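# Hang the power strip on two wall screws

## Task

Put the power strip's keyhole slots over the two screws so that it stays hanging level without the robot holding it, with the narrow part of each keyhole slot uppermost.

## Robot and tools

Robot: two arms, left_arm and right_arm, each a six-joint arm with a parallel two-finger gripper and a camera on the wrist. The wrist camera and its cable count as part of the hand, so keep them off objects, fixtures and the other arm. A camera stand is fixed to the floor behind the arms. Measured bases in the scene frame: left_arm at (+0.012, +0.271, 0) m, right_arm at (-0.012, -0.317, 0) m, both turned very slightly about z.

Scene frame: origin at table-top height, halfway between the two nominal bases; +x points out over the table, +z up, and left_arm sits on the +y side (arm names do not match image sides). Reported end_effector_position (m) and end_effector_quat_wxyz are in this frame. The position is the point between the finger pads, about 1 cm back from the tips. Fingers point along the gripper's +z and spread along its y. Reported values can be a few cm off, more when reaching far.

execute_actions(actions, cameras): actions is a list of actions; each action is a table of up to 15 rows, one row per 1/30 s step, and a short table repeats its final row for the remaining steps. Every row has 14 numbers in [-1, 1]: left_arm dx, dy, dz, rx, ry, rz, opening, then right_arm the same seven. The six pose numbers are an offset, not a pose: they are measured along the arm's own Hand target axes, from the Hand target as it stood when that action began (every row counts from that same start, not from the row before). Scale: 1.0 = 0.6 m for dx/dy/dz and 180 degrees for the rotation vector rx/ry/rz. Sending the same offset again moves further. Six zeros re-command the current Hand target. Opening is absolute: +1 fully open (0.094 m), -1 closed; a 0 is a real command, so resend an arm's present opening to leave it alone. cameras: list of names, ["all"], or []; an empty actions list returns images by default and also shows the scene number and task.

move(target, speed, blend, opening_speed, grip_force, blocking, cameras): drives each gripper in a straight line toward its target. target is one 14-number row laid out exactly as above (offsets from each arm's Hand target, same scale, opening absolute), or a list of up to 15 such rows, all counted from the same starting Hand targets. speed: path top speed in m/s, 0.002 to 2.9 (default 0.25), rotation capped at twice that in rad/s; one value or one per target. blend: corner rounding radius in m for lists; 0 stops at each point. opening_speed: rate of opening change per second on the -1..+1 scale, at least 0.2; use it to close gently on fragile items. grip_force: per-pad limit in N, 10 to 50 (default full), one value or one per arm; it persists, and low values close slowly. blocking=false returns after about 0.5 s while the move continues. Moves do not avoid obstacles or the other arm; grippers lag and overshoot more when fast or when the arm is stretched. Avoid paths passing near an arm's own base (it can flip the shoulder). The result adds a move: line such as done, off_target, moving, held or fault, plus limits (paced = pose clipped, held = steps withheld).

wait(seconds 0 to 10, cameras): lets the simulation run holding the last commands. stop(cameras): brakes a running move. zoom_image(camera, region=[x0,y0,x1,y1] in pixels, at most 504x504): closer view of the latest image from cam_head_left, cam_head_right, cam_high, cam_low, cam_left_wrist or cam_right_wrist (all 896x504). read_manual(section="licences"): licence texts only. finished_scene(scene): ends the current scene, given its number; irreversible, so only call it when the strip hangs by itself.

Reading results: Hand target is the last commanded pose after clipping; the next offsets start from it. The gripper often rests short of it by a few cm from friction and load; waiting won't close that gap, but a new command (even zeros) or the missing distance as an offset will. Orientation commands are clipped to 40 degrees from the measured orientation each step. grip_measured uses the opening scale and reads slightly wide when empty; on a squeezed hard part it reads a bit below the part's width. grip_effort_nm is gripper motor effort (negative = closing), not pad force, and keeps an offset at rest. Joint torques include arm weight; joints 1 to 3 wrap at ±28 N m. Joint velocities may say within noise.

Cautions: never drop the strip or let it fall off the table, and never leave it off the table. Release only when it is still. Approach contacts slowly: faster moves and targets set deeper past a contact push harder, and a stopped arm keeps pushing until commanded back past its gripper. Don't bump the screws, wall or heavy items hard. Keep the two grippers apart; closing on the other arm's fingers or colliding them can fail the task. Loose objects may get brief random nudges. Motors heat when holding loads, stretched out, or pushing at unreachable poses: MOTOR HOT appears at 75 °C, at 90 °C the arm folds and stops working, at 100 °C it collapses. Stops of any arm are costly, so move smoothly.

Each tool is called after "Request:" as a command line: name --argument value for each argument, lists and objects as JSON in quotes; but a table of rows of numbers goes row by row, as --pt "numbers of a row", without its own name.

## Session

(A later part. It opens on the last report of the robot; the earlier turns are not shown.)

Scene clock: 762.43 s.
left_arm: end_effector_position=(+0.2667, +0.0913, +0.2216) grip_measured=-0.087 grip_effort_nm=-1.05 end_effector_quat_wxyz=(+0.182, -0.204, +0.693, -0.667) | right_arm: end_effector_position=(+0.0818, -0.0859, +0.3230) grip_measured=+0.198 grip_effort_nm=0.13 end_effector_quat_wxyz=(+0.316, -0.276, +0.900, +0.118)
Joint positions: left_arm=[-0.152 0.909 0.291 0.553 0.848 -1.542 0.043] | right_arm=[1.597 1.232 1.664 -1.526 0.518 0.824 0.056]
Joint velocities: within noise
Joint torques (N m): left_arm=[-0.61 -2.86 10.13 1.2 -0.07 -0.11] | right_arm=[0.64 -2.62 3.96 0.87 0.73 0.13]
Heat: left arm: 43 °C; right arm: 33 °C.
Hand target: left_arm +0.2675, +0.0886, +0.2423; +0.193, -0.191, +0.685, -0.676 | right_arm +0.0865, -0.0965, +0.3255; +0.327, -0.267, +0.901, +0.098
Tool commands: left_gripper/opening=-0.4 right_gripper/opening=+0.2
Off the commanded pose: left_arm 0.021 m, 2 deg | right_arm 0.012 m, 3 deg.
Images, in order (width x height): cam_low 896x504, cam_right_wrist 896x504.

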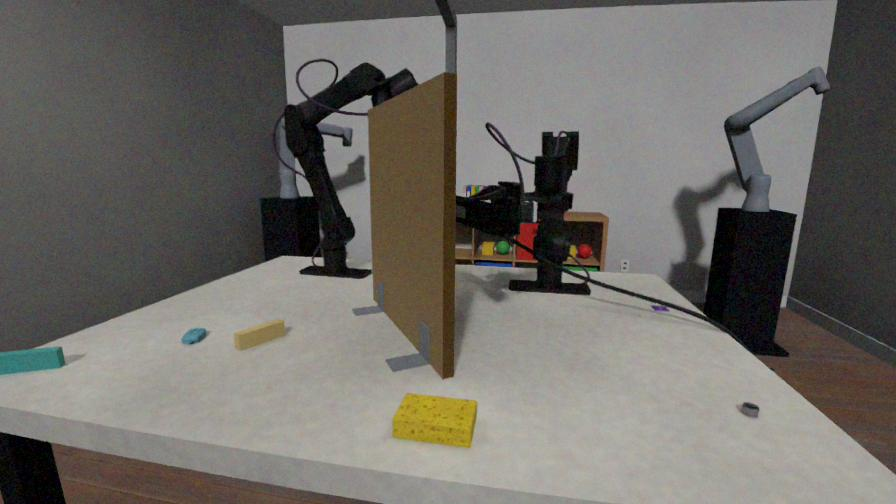

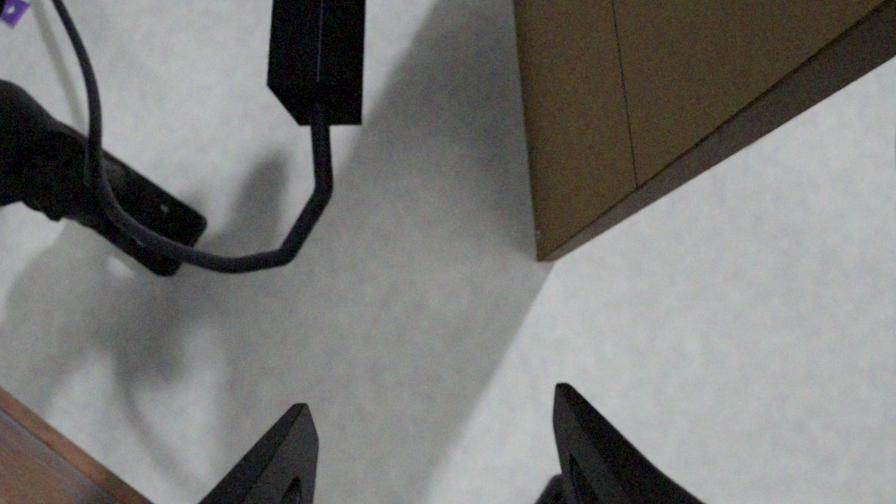

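Request:
move --target '[0,0,0,0,0,0,-0.4,-0.087,-0.0175,0.031,0,-0.222,0,-0.9]' --speed 0.12 --cameras '["cam_right_wrist","cam_high","cam_head_right"]'

Scene clock: 785.77 s.
left_arm: end_effector_position=(+0.2667, +0.0913, +0.2216) grip_measured=-0.087 grip_effort_nm=-1.05 end_effector_quat_wxyz=(+0.182, -0.204, +0.693, -0.667) | right_arm: end_effector_position=(+0.1295, -0.0698, +0.3346) grip_measured=-0.898 grip_effort_nm=-0.08 end_effector_quat_wxyz=(+0.601, -0.243, +0.740, +0.179)
Joint positions: left_arm=[-0.152 0.909 0.291 0.553 0.848 -1.542 0.043] | right_arm=[1.635 0.839 0.937 -0.47 0.945 0.28 0.005]
Joint torques (N m): left_arm=[-0.57 -2.82 10.11 1.21 -0.08 -0.11] | right_arm=[-0.81 -1.35 5.18 2.06 0.49 -0.1]
Heat: left arm: 44 °C; right arm: 33 °C.
Hand target: left_arm +0.2675, +0.0886, +0.2423; +0.193, -0.191, +0.685, -0.676 | right_arm +0.1358, -0.0770, +0.3447; +0.615, -0.217, +0.735, +0.183
Off the commanded pose: left_arm 0.021 m, 2 deg | right_arm 0.014 m, 3 deg.
move: off_target (left_arm, right_arm)
Images, in order (width x height): cam_head_right 896x504, cam_high 896x504, cam_right_wrist 896x504.

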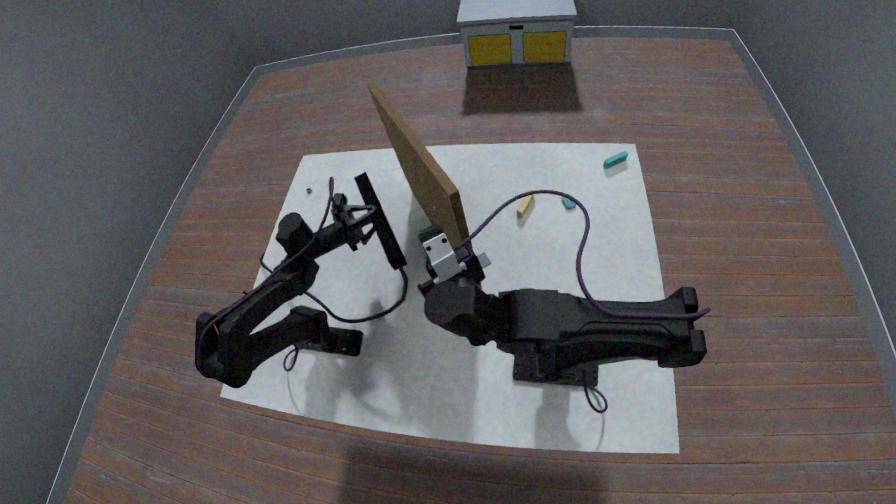

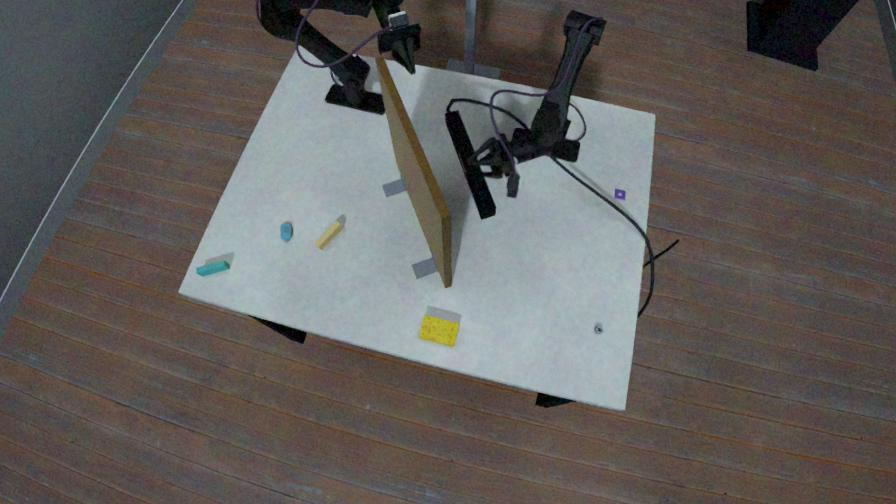

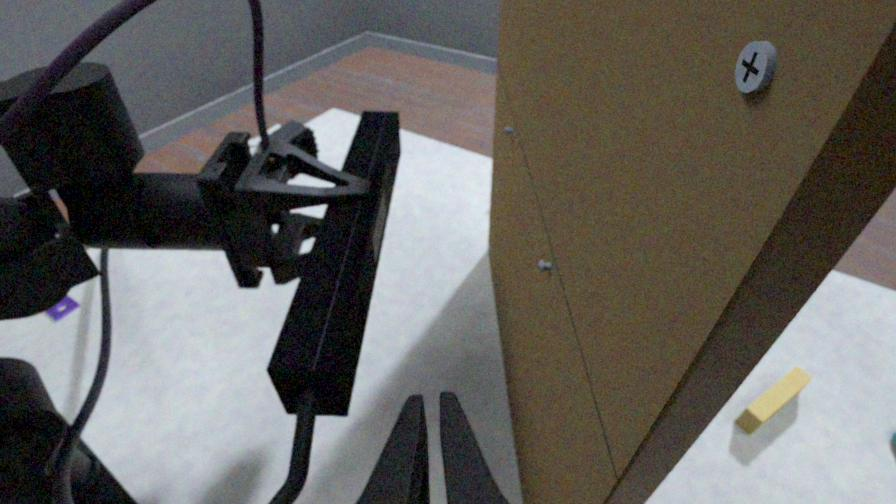

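Request:
zoom_image --camera "cam_right_wrist" --region '[260, 100, 420, 420]'

Request:
zoom_image --camera "cam_right_wrist" --region '[480, 100, 620, 300]'

Scaled by 1.575.

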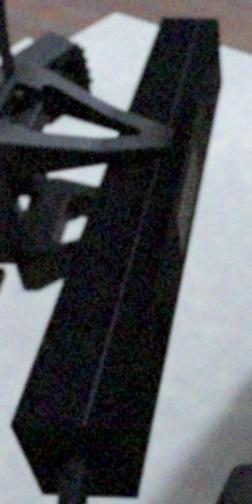

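Scaled by 2.520.

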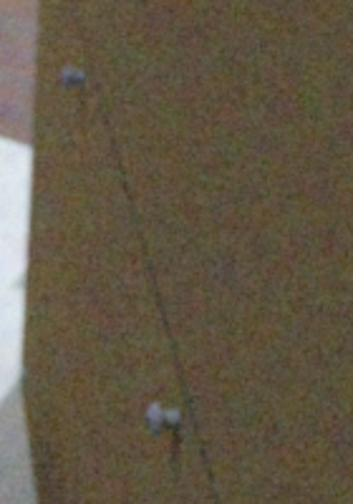

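Request:
zoom_image --camera "cam_right_wrist" --region '[255, 330, 365, 430]'

Request:
zoom_image --camera "cam_right_wrist" --region '[335, 95, 435, 255]'

Scaled by 4.582.

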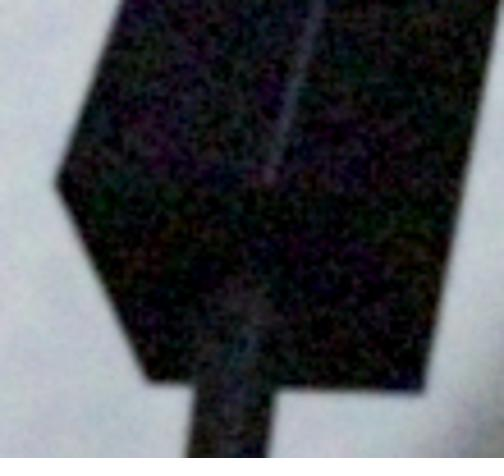

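Scaled by 3.150.

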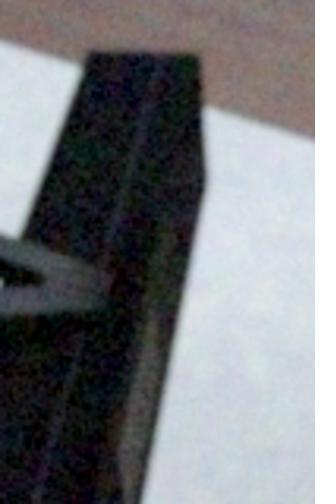

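Request:
move --target '[0,0.05,0.15,0,0,0.011,-0.4,0,0,0,0,0,0,-0.9]' --speed 0.1 --cameras '["cam_right_wrist","cam_left_wrist","cam_low"]'

Scene clock: 848.23 s.
left_arm: end_effector_position=(+0.3021, +0.0232, +0.1688) grip_measured=-0.088 grip_effort_nm=-1.05 end_effector_quat_wxyz=(+0.167, -0.213, +0.724, -0.635) | right_arm: end_effector_position=(+0.1295, -0.0697, +0.3348) grip_measured=-0.898 grip_effort_nm=-0.09 end_effector_quat_wxyz=(+0.601, -0.243, +0.740, +0.180)
Joint positions: left_arm=[-0.434 1.362 0.374 0.822 0.57 -1.51 0.043] | right_arm=[1.635 0.839 0.937 -0.469 0.945 0.279 0.005]
Joint torques (N m): left_arm=[-0.9 -3.49 10.19 2.57 -0.14 -0.14] | right_arm=[-0.79 -1.35 5.08 2.09 0.5 -0.07]
Heat: left arm: 44 °C; right arm: 39 °C.
Hand target: left_arm +0.3145, +0.0123, +0.2112; +0.205, -0.179, +0.688, -0.672 | right_arm +0.1358, -0.0770, +0.3447; +0.615, -0.217, +0.735, +0.183
Off the commanded pose: left_arm 0.046 m, 8 deg | right_arm 0.014 m, 3 deg.
move: off_target (left_arm, right_arm)
Images, in order (width x height): cam_low 896x504, cam_left_wrist 896x504, cam_right_wrist 896x504.

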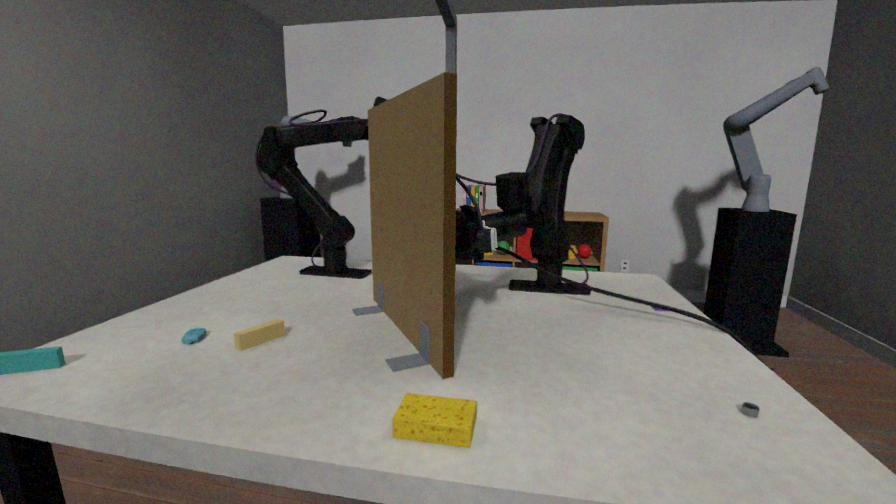

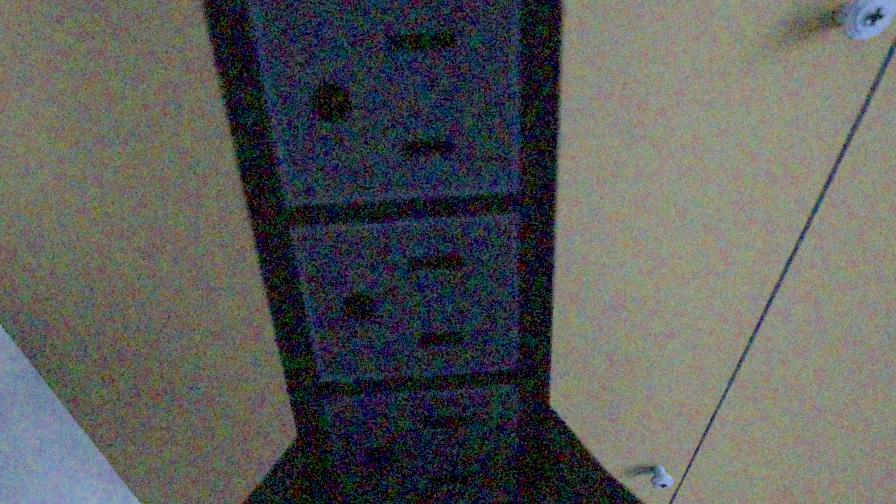

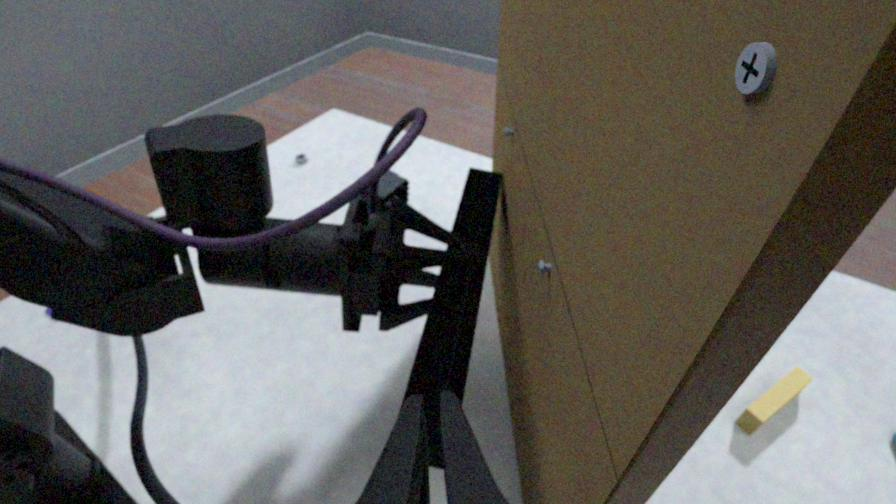

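Request:
move --target '[0,-0.05,0.0,0.035,0,0,-0.4,-0.05,0.067,0,0,0,0,-0.9]' --speed 0.08 --cameras '["cam_right_wrist","cam_left_wrist"]'

Scene clock: 860.83 s.
left_arm: end_effector_position=(+0.3051, +0.0223, +0.1940) grip_measured=-0.088 grip_effort_nm=-1.05 end_effector_quat_wxyz=(+0.185, -0.201, +0.694, -0.667) | right_arm: end_effector_position=(+0.1151, -0.0338, +0.3597) grip_measured=-0.898 grip_effort_nm=-0.09 end_effector_quat_wxyz=(+0.608, -0.239, +0.735, +0.181)
Joint positions: left_arm=[-0.434 1.362 0.374 0.936 0.567 -1.555 0.043] | right_arm=[1.715 1.01 1.09 -0.469 1.027 0.312 0.005]
Joint torques (N m): left_arm=[-1.17 -3.45 10.58 2.64 -0.16 -0.4] | right_arm=[0.47 -1.18 8.69 1.46 0.59 0.12]
Heat: left arm: 44 °C; right arm: 39 °C.
Hand target: left_arm +0.3136, +0.0113, +0.2411; +0.214, -0.168, +0.651, -0.709 | right_arm +0.1184, -0.0405, +0.3743; +0.616, -0.217, +0.735, +0.183
Off the commanded pose: left_arm 0.049 m, 9 deg | right_arm 0.016 m, 3 deg.
move: off_target (left_arm, right_arm)
Images, in order (width x height): cam_left_wrist 896x504, cam_right_wrist 896x504.

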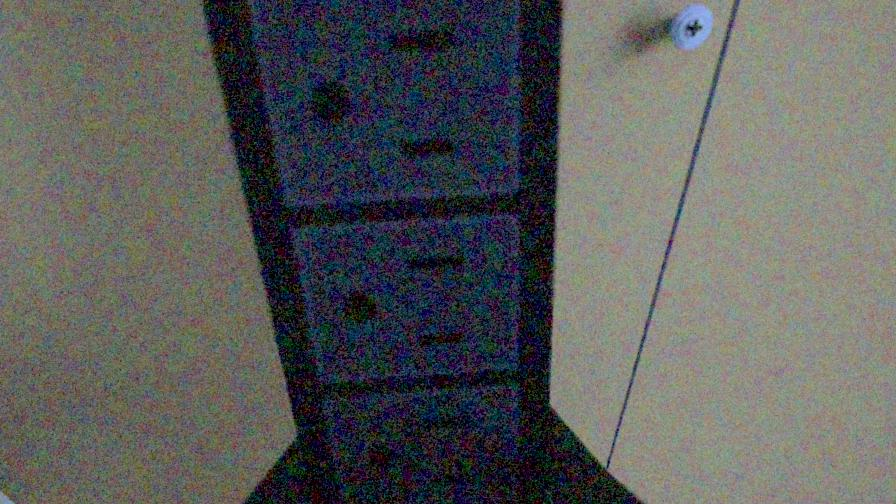

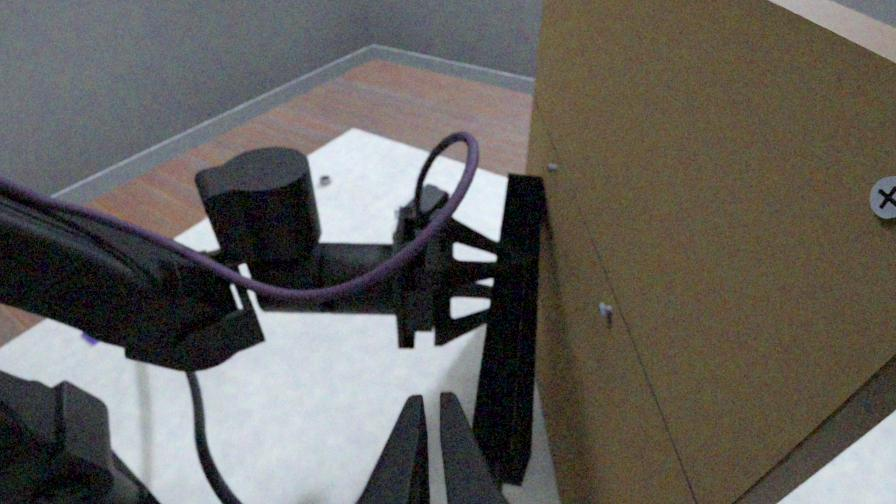

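Request:
move --target '[0,0.0,0.075,0,0,0,-0.4,0,0,0,0,0,0,-0.9]' --speed 0.05 --cameras '["cam_right_wrist","cam_left_wrist"]'

Scene clock: 868.40 s.
left_arm: end_effector_position=(+0.3242, +0.0025, +0.1938) grip_measured=-0.088 grip_effort_nm=-1.05 end_effector_quat_wxyz=(+0.194, -0.210, +0.691, -0.664) | right_arm: end_effector_position=(+0.1151, -0.0338, +0.3597) grip_measured=-0.898 grip_effort_nm=-0.08 end_effector_quat_wxyz=(+0.608, -0.239, +0.735, +0.181)
Joint positions: left_arm=[-0.491 1.469 0.455 0.965 0.482 -1.558 0.043] | right_arm=[1.715 1.01 1.09 -0.469 1.027 0.312 0.005]
Joint torques (N m): left_arm=[-3.3 -2.21 14.79 2.39 -0.16 -0.29] | right_arm=[0.54 -1.22 8.7 1.47 0.6 0.13]
Heat: left arm: 44 °C; right arm: 38 °C.
Hand target: left_arm +0.3369, -0.0269, +0.2456; +0.214, -0.168, +0.650, -0.709 | right_arm +0.1184, -0.0405, +0.3743; +0.615, -0.217, +0.735, +0.183
Off the commanded pose: left_arm 0.061 m, 9 deg | right_arm 0.016 m, 3 deg.
move: off_target (left_arm, right_arm)
Images, in order (width x height): cam_left_wrist 896x504, cam_right_wrist 896x504.

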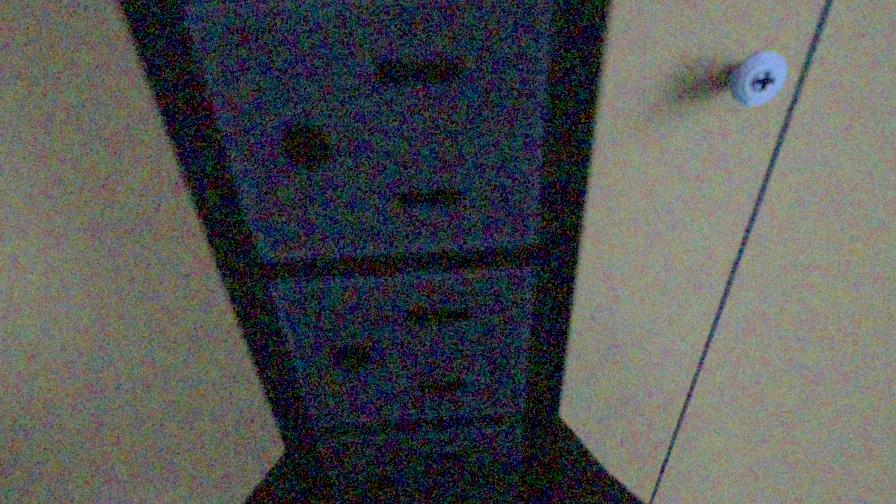

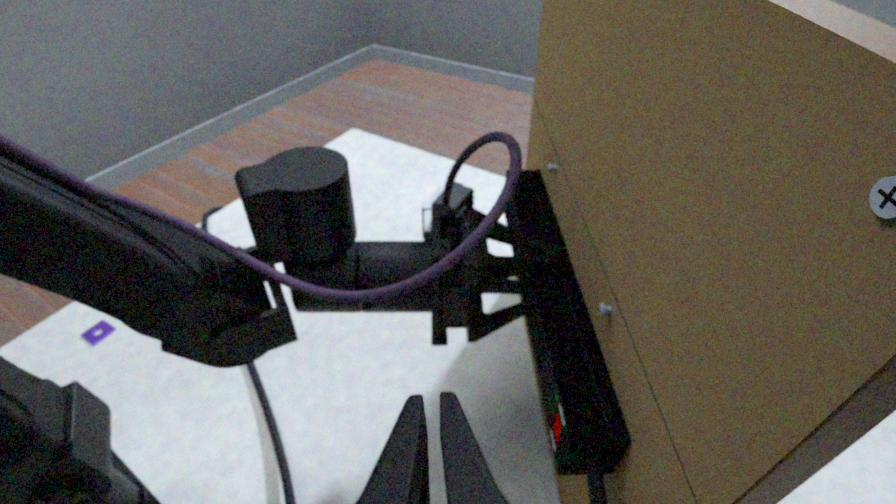

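Request:
zoom_image --camera "cam_right_wrist" --region '[490, 140, 650, 480]'

Scaled by 1.482.

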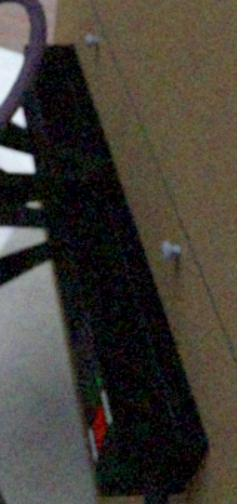

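Request:
execute_actions --actions '[]' --cameras '["cam_head_left","cam_high","cam_right_wrist"]'

Request:
zoom_image --camera "cam_head_left" --region '[370, 120, 510, 300]'

Request:
zoom_image --camera "cam_right_wrist" --region '[500, 150, 580, 230]'

Request:
zoom_image --camera "cam_right_wrist" --region '[560, 280, 650, 370]'

Request:
zoom_image --camera "cam_right_wrist" --region '[550, 390, 650, 490]'

Scene clock: 893.07 s.
left_arm: end_effector_position=(+0.3242, +0.0025, +0.1938) grip_measured=-0.088 grip_effort_nm=-1.05 end_effector_quat_wxyz=(+0.194, -0.210, +0.691, -0.664) | right_arm: end_effector_position=(+0.1151, -0.0338, +0.3597) grip_measured=-0.898 grip_effort_nm=-0.09 end_effector_quat_wxyz=(+0.608, -0.239, +0.735, +0.181)
Joint positions: left_arm=[-0.491 1.469 0.455 0.965 0.482 -1.558 0.043] | right_arm=[1.715 1.01 1.09 -0.469 1.027 0.312 0.005]
Joint velocities: within noise
Joint torques (N m): left_arm=[-3.26 -2.22 14.71 2.39 -0.16 -0.28] | right_arm=[0.62 -1.18 8.64 1.46 0.63 0.13]
Heat: left arm: 47 °C; right arm: 37 °C.
Hand target: left_arm +0.3369, -0.0269, +0.2456; +0.214, -0.168, +0.650, -0.709 | right_arm +0.1184, -0.0405, +0.3743; +0.615, -0.217, +0.735, +0.183
Tool commands: left_gripper/opening=-0.4 right_gripper/opening=-0.9
Off the commanded pose: left_arm 0.061 m, 9 deg | right_arm 0.016 m, 3 deg.
Images, in order (width x height): cam_head_left 896x504, cam_high 896x504, cam_right_wrist 896x504.

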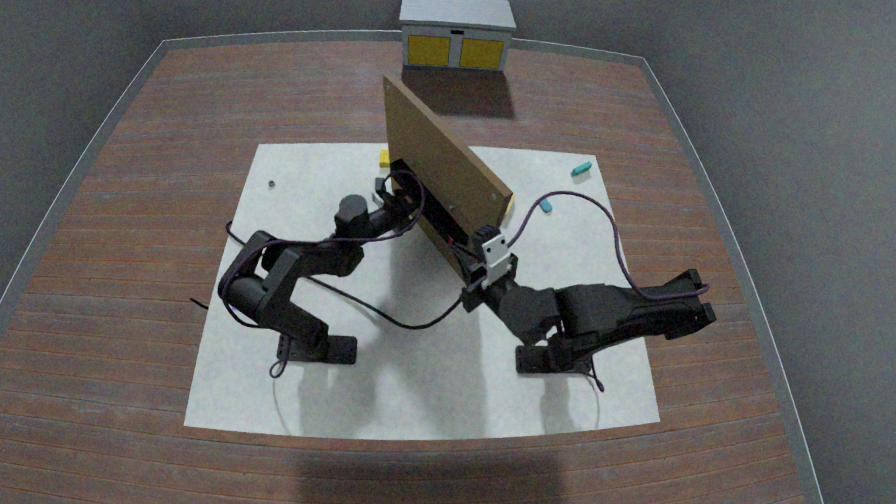

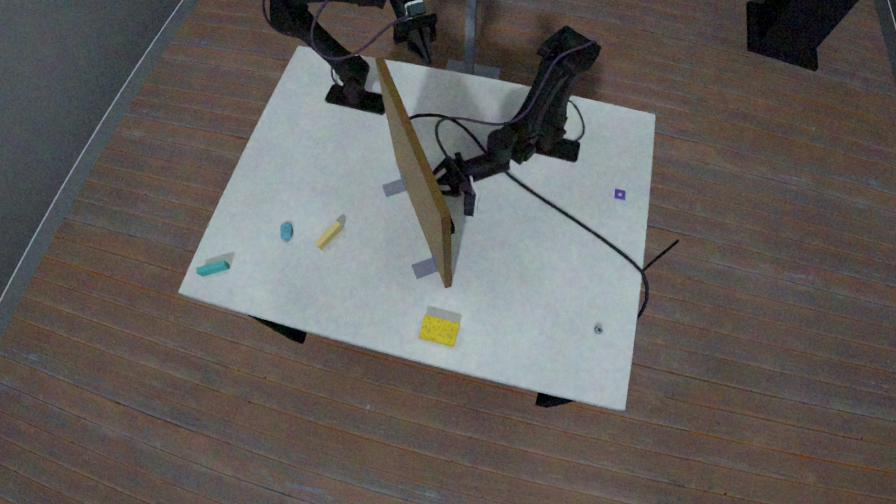

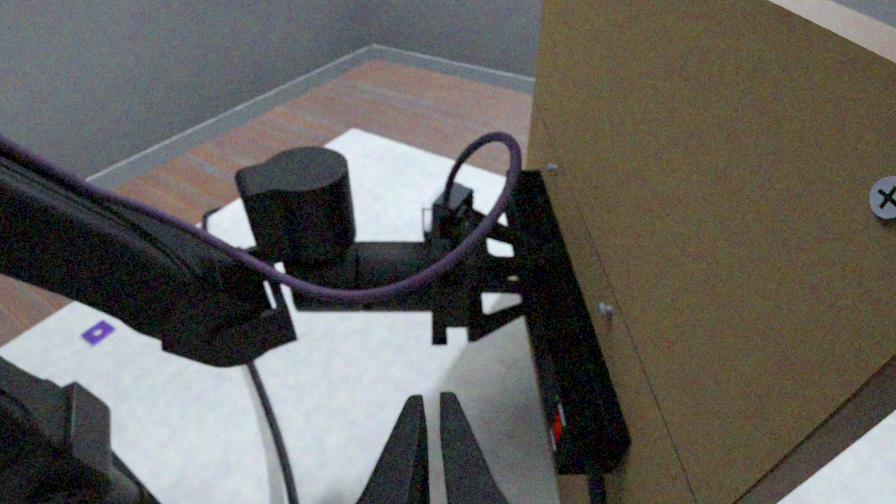

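Scaled by 2.800.

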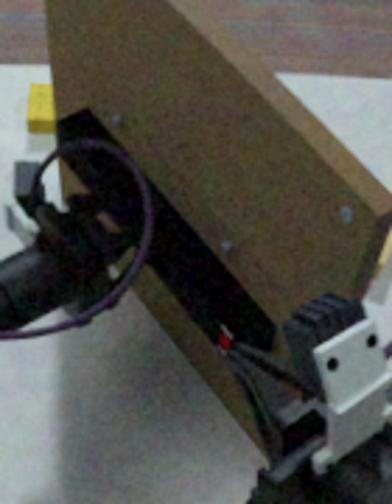

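Scaled by 6.300.

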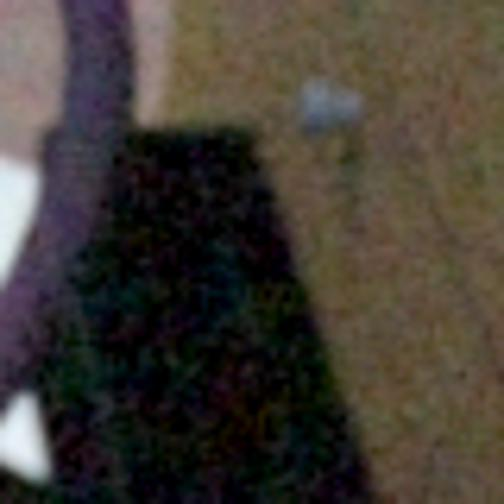

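Scaled by 5.600.

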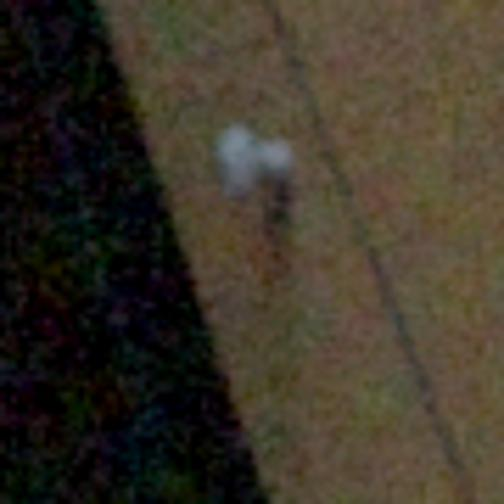

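Scaled by 5.040.

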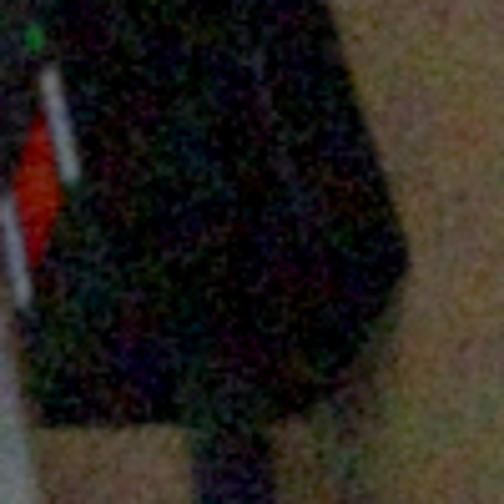

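Request:
move --pt "0.002 -0.006 -0.06 0 -0.0083 0 -0.4 0 0 0 0 0 0 -0.9" --pt "-0.002 -0.089 -0.0515 0 -0.0083 0 -0.4 0 0 0 0 0 0 -0.9" --speed 0.06 --blend '[0.005,0]' --cameras '["cam_right_wrist","cam_left_wrist"]'

Scene clock: 938.20 s.
left_arm: end_effector_position=(+0.3168, +0.0066, +0.2516) grip_measured=-0.088 grip_effort_nm=-1.05 end_effector_quat_wxyz=(+0.208, -0.196, +0.676, -0.679) | right_arm: end_effector_position=(+0.1151, -0.0338, +0.3597) grip_measured=-0.898 grip_effort_nm=-0.09 end_effector_quat_wxyz=(+0.608, -0.239, +0.735, +0.181)
Joint positions: left_arm=[-0.491 1.28 0.534 0.757 0.482 -1.56 0.043] | right_arm=[1.715 1.01 1.09 -0.469 1.027 0.312 0.005]
Joint torques (N m): left_arm=[-0.14 -6.45 11.89 1.54 0.01 -0.28] | right_arm=[0.58 -1.26 8.77 1.48 0.6 0.13]
Heat: left arm: 48 °C; right arm: 37 °C.
Hand target: left_arm +0.3174, +0.0033, +0.2957; +0.223, -0.177, +0.648, -0.707 | right_arm +0.1184, -0.0405, +0.3743; +0.615, -0.217, +0.735, +0.183
Off the commanded pose: left_arm 0.044 m, 5 deg | right_arm 0.016 m, 3 deg.
move: off_target (left_arm, right_arm)
Images, in order (width x height): cam_left_wrist 896x504, cam_right_wrist 896x504.

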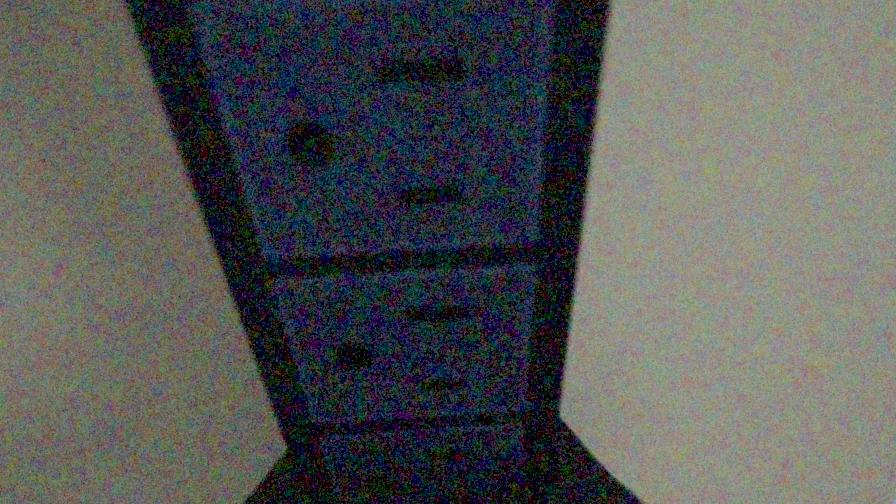

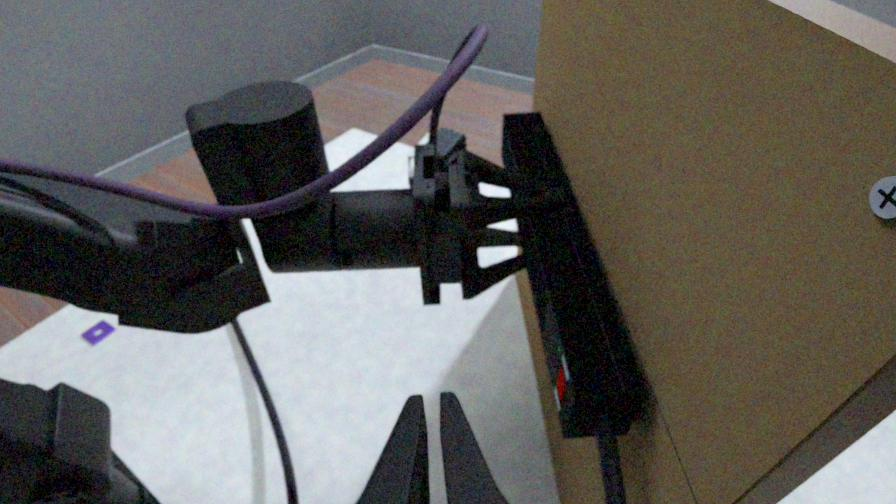

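Request:
move --target '[-0.014,0.0,-0.01,-0.014,0,0,-0.4,0,0,0,0,0,0,-0.9]' --speed 0.05 --cameras '["cam_right_wrist"]'

Scene clock: 950.10 s.
left_arm: end_effector_position=(+0.3225, +0.0133, +0.2560) grip_measured=-0.088 grip_effort_nm=-1.05 end_effector_quat_wxyz=(+0.203, -0.204, +0.685, -0.669) | right_arm: end_effector_position=(+0.1151, -0.0338, +0.3597) grip_measured=-0.898 grip_effort_nm=-0.09 end_effector_quat_wxyz=(+0.608, -0.239, +0.735, +0.181)
Joint positions: left_arm=[-0.457 1.257 0.575 0.657 0.512 -1.554 0.043] | right_arm=[1.715 1.01 1.09 -0.469 1.027 0.312 0.005]
Joint torques (N m): left_arm=[0.43 -6.67 11.29 1.43 0.14 -0.11] | right_arm=[0.59 -1.25 8.75 1.47 0.6 0.12]
Heat: left arm: 47 °C; right arm: 37 °C.
Hand target: left_arm +0.3212, +0.0129, +0.2954; +0.219, -0.182, +0.663, -0.692 | right_arm +0.1184, -0.0405, +0.3743; +0.615, -0.217, +0.735, +0.183
Off the commanded pose: left_arm 0.039 m, 5 deg | right_arm 0.016 m, 3 deg.
move: off_target (left_arm, right_arm)
Images, in order (width x height): cam_right_wrist 896x504.

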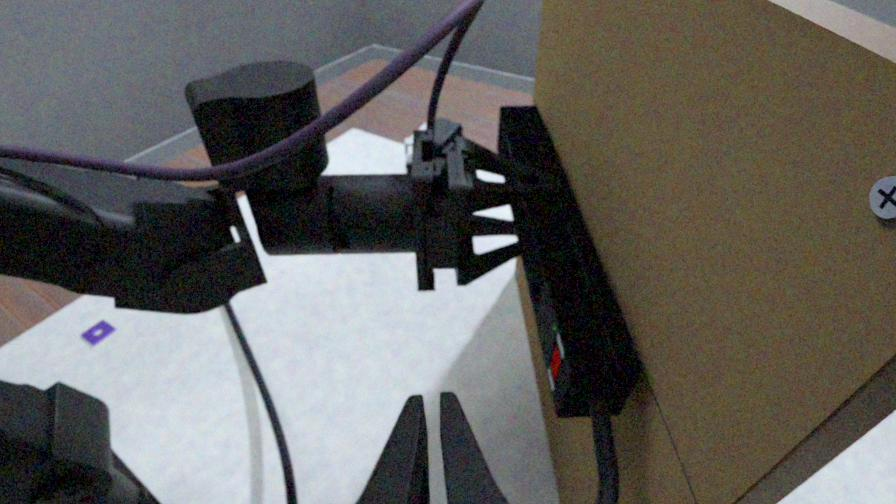

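Request:
move --target '[0,0.003,0.035,0,0,0,-0.4,0,0,0,0,0,0,-0.9]' --speed 0.04 --cameras '["cam_right_wrist"]'

Scene clock: 958.40 s.
left_arm: end_effector_position=(+0.3253, +0.0115, +0.2638) grip_measured=-0.088 grip_effort_nm=-1.05 end_effector_quat_wxyz=(+0.208, -0.201, +0.681, -0.673) | right_arm: end_effector_position=(+0.1151, -0.0338, +0.3597) grip_measured=-0.898 grip_effort_nm=-0.09 end_effector_quat_wxyz=(+0.608, -0.239, +0.735, +0.181)
Joint positions: left_arm=[-0.46 1.262 0.597 0.656 0.506 -1.553 0.043] | right_arm=[1.715 1.01 1.09 -0.469 1.027 0.312 0.005]
Joint torques (N m): left_arm=[-2.13 -1.44 13.42 1.77 -0.23 -0.13] | right_arm=[0.55 -1.21 8.79 1.47 0.59 0.15]
Heat: left arm: 46 °C; right arm: 37 °C.
Hand target: left_arm +0.3327, -0.0048, +0.2948; +0.219, -0.182, +0.663, -0.692 | right_arm +0.1184, -0.0405, +0.3743; +0.615, -0.217, +0.735, +0.183
Off the commanded pose: left_arm 0.036 m, 4 deg | right_arm 0.016 m, 3 deg.
move: off_target (left_arm, right_arm)
Images, in order (width x height): cam_right_wrist 896x504.

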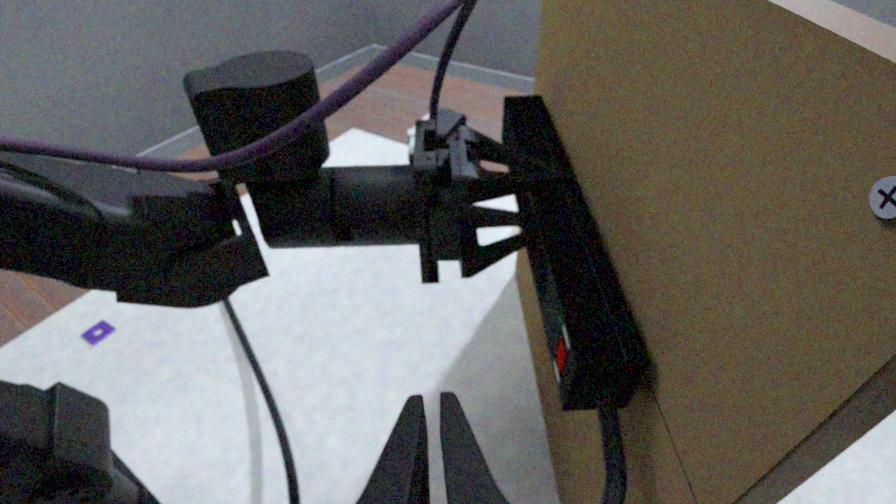

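Request:
move --target '[0.004,0.02,0.0,0,0,0,-0.4,0,0,0,0,0,0,-0.9]' --speed 0.03 --cameras '["cam_right_wrist"]'

Scene clock: 963.60 s.
left_arm: end_effector_position=(+0.3259, +0.0110, +0.2637) grip_measured=-0.088 grip_effort_nm=-1.05 end_effector_quat_wxyz=(+0.209, -0.200, +0.680, -0.674) | right_arm: end_effector_position=(+0.1151, -0.0338, +0.3597) grip_measured=-0.898 grip_effort_nm=-0.08 end_effector_quat_wxyz=(+0.608, -0.239, +0.735, +0.181)
Joint positions: left_arm=[-0.46 1.268 0.597 0.665 0.507 -1.553 0.043] | right_arm=[1.715 1.01 1.09 -0.469 1.027 0.312 0.005]
Joint torques (N m): left_arm=[-2.81 -0.14 10.73 2.25 -0.35 -0.1] | right_arm=[0.5 -1.25 8.72 1.46 0.6 0.13]
Heat: left arm: 46 °C; right arm: 37 °C.
Hand target: left_arm +0.3314, -0.0064, +0.2827; +0.219, -0.182, +0.663, -0.692 | right_arm +0.1184, -0.0405, +0.3743; +0.615, -0.217, +0.735, +0.183
Off the commanded pose: left_arm 0.026 m, 4 deg | right_arm 0.016 m, 3 deg.
move: off_target (left_arm, right_arm)
Images, in order (width x height): cam_right_wrist 896x504.

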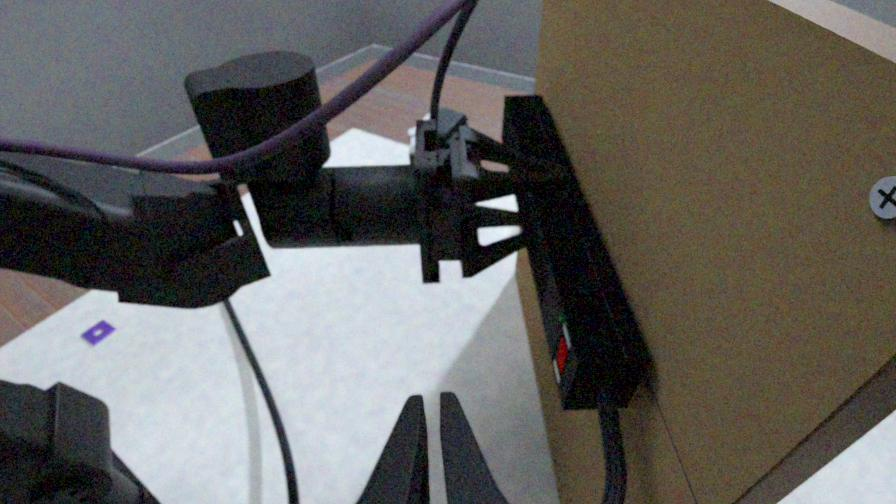

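Request:
move --target '[0.0,0.013,0.0,0,0,0,-0.4,0,0,0,0,0,0,-0.9]' --speed 0.03

Request:
move --target '[0.0,0.01,0.0,0,0,0,-0.4,0,0,0,0,0,0,-0.9]' --speed 0.03 --cameras '["cam_right_wrist"]'

Scene clock: 968.77 s.
left_arm: end_effector_position=(+0.3260, +0.0107, +0.2644) grip_measured=-0.088 grip_effort_nm=-1.05 end_effector_quat_wxyz=(+0.210, -0.197, +0.678, -0.676) | right_arm: end_effector_position=(+0.1151, -0.0338, +0.3597) grip_measured=-0.898 grip_effort_nm=-0.09 end_effector_quat_wxyz=(+0.608, -0.239, +0.735, +0.181)
Joint positions: left_arm=[-0.46 1.273 0.593 0.682 0.509 -1.553 0.043] | right_arm=[1.715 1.01 1.09 -0.469 1.027 0.312 0.005]
Joint torques (N m): left_arm=[-2.86 0.03 9.55 2.43 -0.38 -0.08] | right_arm=[0.5 -1.26 8.65 1.46 0.59 0.14]
Heat: left arm: 46 °C; right arm: 36 °C.
Hand target: left_arm +0.3319, -0.0066, +0.2749; +0.219, -0.182, +0.663, -0.692 | right_arm +0.1184, -0.0405, +0.3743; +0.615, -0.217, +0.735, +0.183
Off the commanded pose: left_arm 0.021 m, 3 deg | right_arm 0.016 m, 3 deg.
move: off_target (left_arm, right_arm)

Scene clock: 969.87 s.
left_arm: end_effector_position=(+0.3259, +0.0108, +0.2636) grip_measured=-0.088 grip_effort_nm=-1.05 end_effector_quat_wxyz=(+0.215, -0.192, +0.672, -0.682) | right_arm: end_effector_position=(+0.1151, -0.0338, +0.3597) grip_measured=-0.898 grip_effort_nm=-0.09 end_effector_quat_wxyz=(+0.608, -0.239, +0.735, +0.181)
Joint positions: left_arm=[-0.46 1.286 0.575 0.738 0.509 -1.557 0.043] | right_arm=[1.715 1.01 1.09 -0.469 1.027 0.312 0.005]
Joint torques (N m): left_arm=[-2.82 0.42 9.68 2.16 -0.39 -0.04] | right_arm=[0.57 -1.24 8.76 1.47 0.61 0.14]
Heat: left arm: 46 °C; right arm: 36 °C.
Hand target: left_arm +0.3323, -0.0067, +0.2690; +0.219, -0.182, +0.663, -0.692 | right_arm +0.1184, -0.0405, +0.3743; +0.615, -0.217, +0.735, +0.183
Off the commanded pose: left_arm 0.019 m, 2 deg | right_arm 0.016 m, 3 deg.
move: off_target (left_arm, right_arm)
Images, in order (width x height): cam_right_wrist 896x504.

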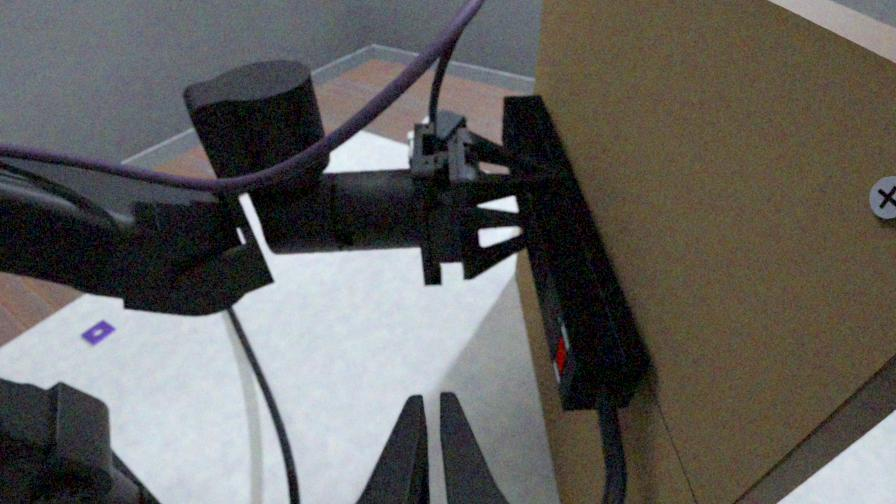

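Request:
zoom_image --camera "cam_right_wrist" --region '[490, 80, 590, 180]'

Request:
zoom_image --camera "cam_right_wrist" --region '[570, 320, 670, 420]'

Scaled by 5.040.

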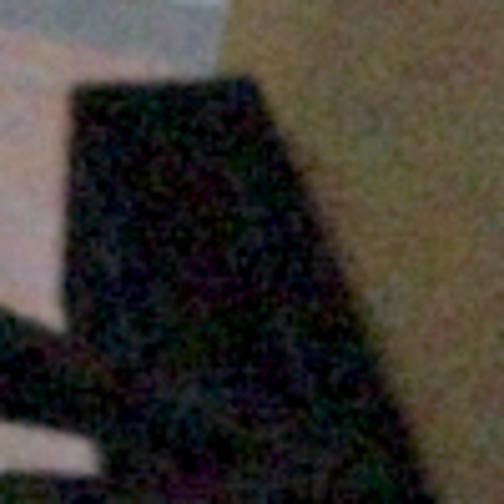

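Scaled by 5.040.

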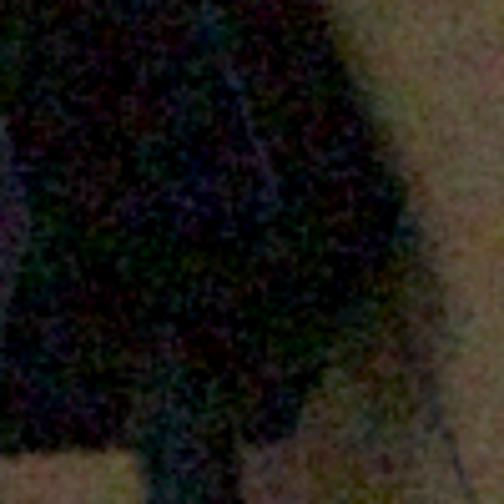

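Request:
move --target '[0.0,0.0,0.008,0,0.01,-0.015,-0.4,0,0,0,0,0,0,-0.9]' --speed 0.03

Scene clock: 997.83 s.
left_arm: end_effector_position=(+0.3259, +0.0106, +0.2634) grip_measured=-0.088 grip_effort_nm=-1.05 end_effector_quat_wxyz=(+0.203, -0.185, +0.670, -0.690) | right_arm: end_effector_position=(+0.1151, -0.0338, +0.3597) grip_measured=-0.898 grip_effort_nm=-0.09 end_effector_quat_wxyz=(+0.608, -0.239, +0.735, +0.181)
Joint positions: left_arm=[-0.443 1.306 0.575 0.771 0.553 -1.575 0.043] | right_arm=[1.715 1.01 1.09 -0.469 1.027 0.312 0.005]
Joint torques (N m): left_arm=[-3.34 0.91 11.33 1.92 -0.4 -0.39] | right_arm=[0.61 -1.25 8.59 1.45 0.61 0.13]
Heat: left arm: 45 °C; right arm: 36 °C.
Hand target: left_arm +0.3349, -0.0107, +0.2693; +0.192, -0.187, +0.662, -0.700 | right_arm +0.1184, -0.0405, +0.3743; +0.615, -0.217, +0.735, +0.183
Off the commanded pose: left_arm 0.024 m, 2 deg | right_arm 0.016 m, 3 deg.
move: off_target (left_arm, right_arm)

Request:
move --target '[0.0,0.0,0.0,-0.032,0,-0.005,-0.4,0,0,0,0,0,0,-0.9]' --speed 0.03 --cameras '["cam_right_wrist"]'

Scene clock: 1005.17 s.
left_arm: end_effector_position=(+0.3266, +0.0108, +0.2633) grip_measured=-0.088 grip_effort_nm=-1.05 end_effector_quat_wxyz=(+0.196, -0.193, +0.688, -0.671) | right_arm: end_effector_position=(+0.1151, -0.0338, +0.3597) grip_measured=-0.898 grip_effort_nm=-0.09 end_effector_quat_wxyz=(+0.608, -0.239, +0.735, +0.181)
Joint positions: left_arm=[-0.442 1.276 0.618 0.633 0.554 -1.547 0.043] | right_arm=[1.715 1.01 1.09 -0.469 1.027 0.312 0.005]
Joint torques (N m): left_arm=[-3.23 -0.58 13.83 0.94 -0.39 -0.26] | right_arm=[0.49 -1.21 8.73 1.49 0.62 0.17]
Heat: left arm: 45 °C; right arm: 36 °C.
Hand target: left_arm +0.3349, -0.0107, +0.2692; +0.177, -0.201, +0.695, -0.668 | right_arm +0.1184, -0.0405, +0.3743; +0.615, -0.217, +0.735, +0.183
Off the commanded pose: left_arm 0.024 m, 3 deg | right_arm 0.016 m, 3 deg.
move: off_target (left_arm, right_arm)
Images, in order (width x height): cam_right_wrist 896x504.

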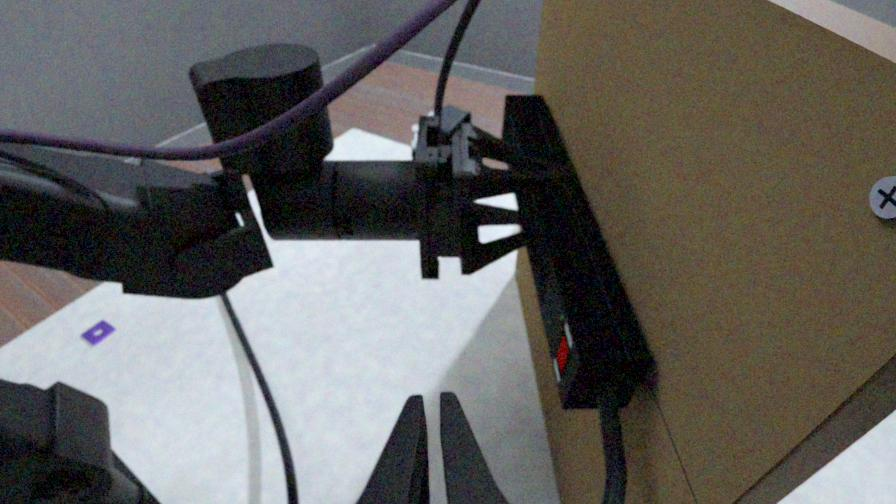

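Request:
move --pt "0.0 0.0 -0.033 0 0 0 -0.4 0 0 0 0 0 0 -0.9" --pt "0.007 -0.058 -0.033 0 -0.006 -0.003 -0.4 0 0 0 0 0 0 -0.9" --speed 0.06 --cameras '["cam_right_wrist"]'

Scene clock: 1018.37 s.
left_arm: end_effector_position=(+0.3261, +0.0092, +0.2687) grip_measured=-0.088 grip_effort_nm=-1.05 end_effector_quat_wxyz=(+0.173, -0.220, +0.711, -0.645) | right_arm: end_effector_position=(+0.1151, -0.0338, +0.3597) grip_measured=-0.898 grip_effort_nm=-0.08 end_effector_quat_wxyz=(+0.608, -0.239, +0.735, +0.181)
Joint positions: left_arm=[-0.454 1.234 0.71 0.398 0.533 -1.544 0.043] | right_arm=[1.715 1.01 1.09 -0.469 1.027 0.312 0.005]
Joint torques (N m): left_arm=[-1.36 -6.02 11.86 1.37 -0.13 -0.39] | right_arm=[0.55 -1.26 8.65 1.47 0.6 0.14]
Heat: left arm: 47 °C; right arm: 36 °C.
Hand target: left_arm +0.3226, +0.0031, +0.3050; +0.180, -0.211, +0.692, -0.666 | right_arm +0.1184, -0.0405, +0.3743; +0.615, -0.217, +0.735, +0.183
Off the commanded pose: left_arm 0.037 m, 4 deg | right_arm 0.016 m, 3 deg.
move: off_target (left_arm, right_arm)
Images, in order (width x height): cam_right_wrist 896x504.

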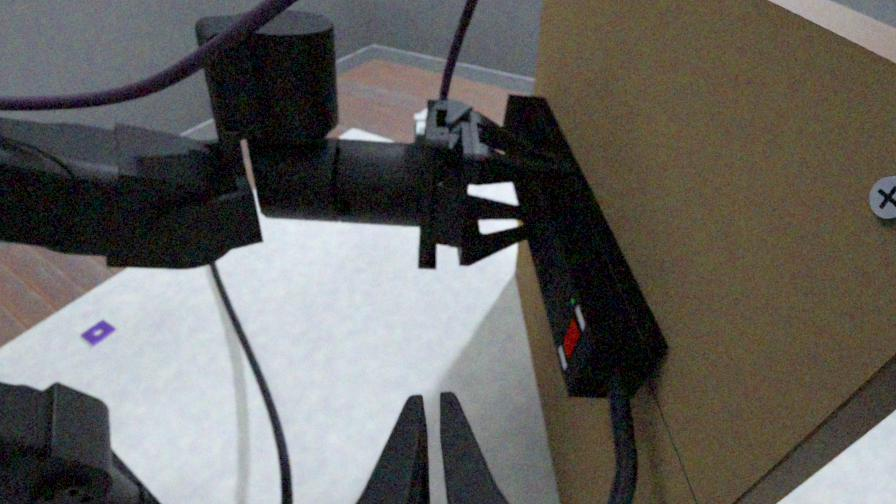

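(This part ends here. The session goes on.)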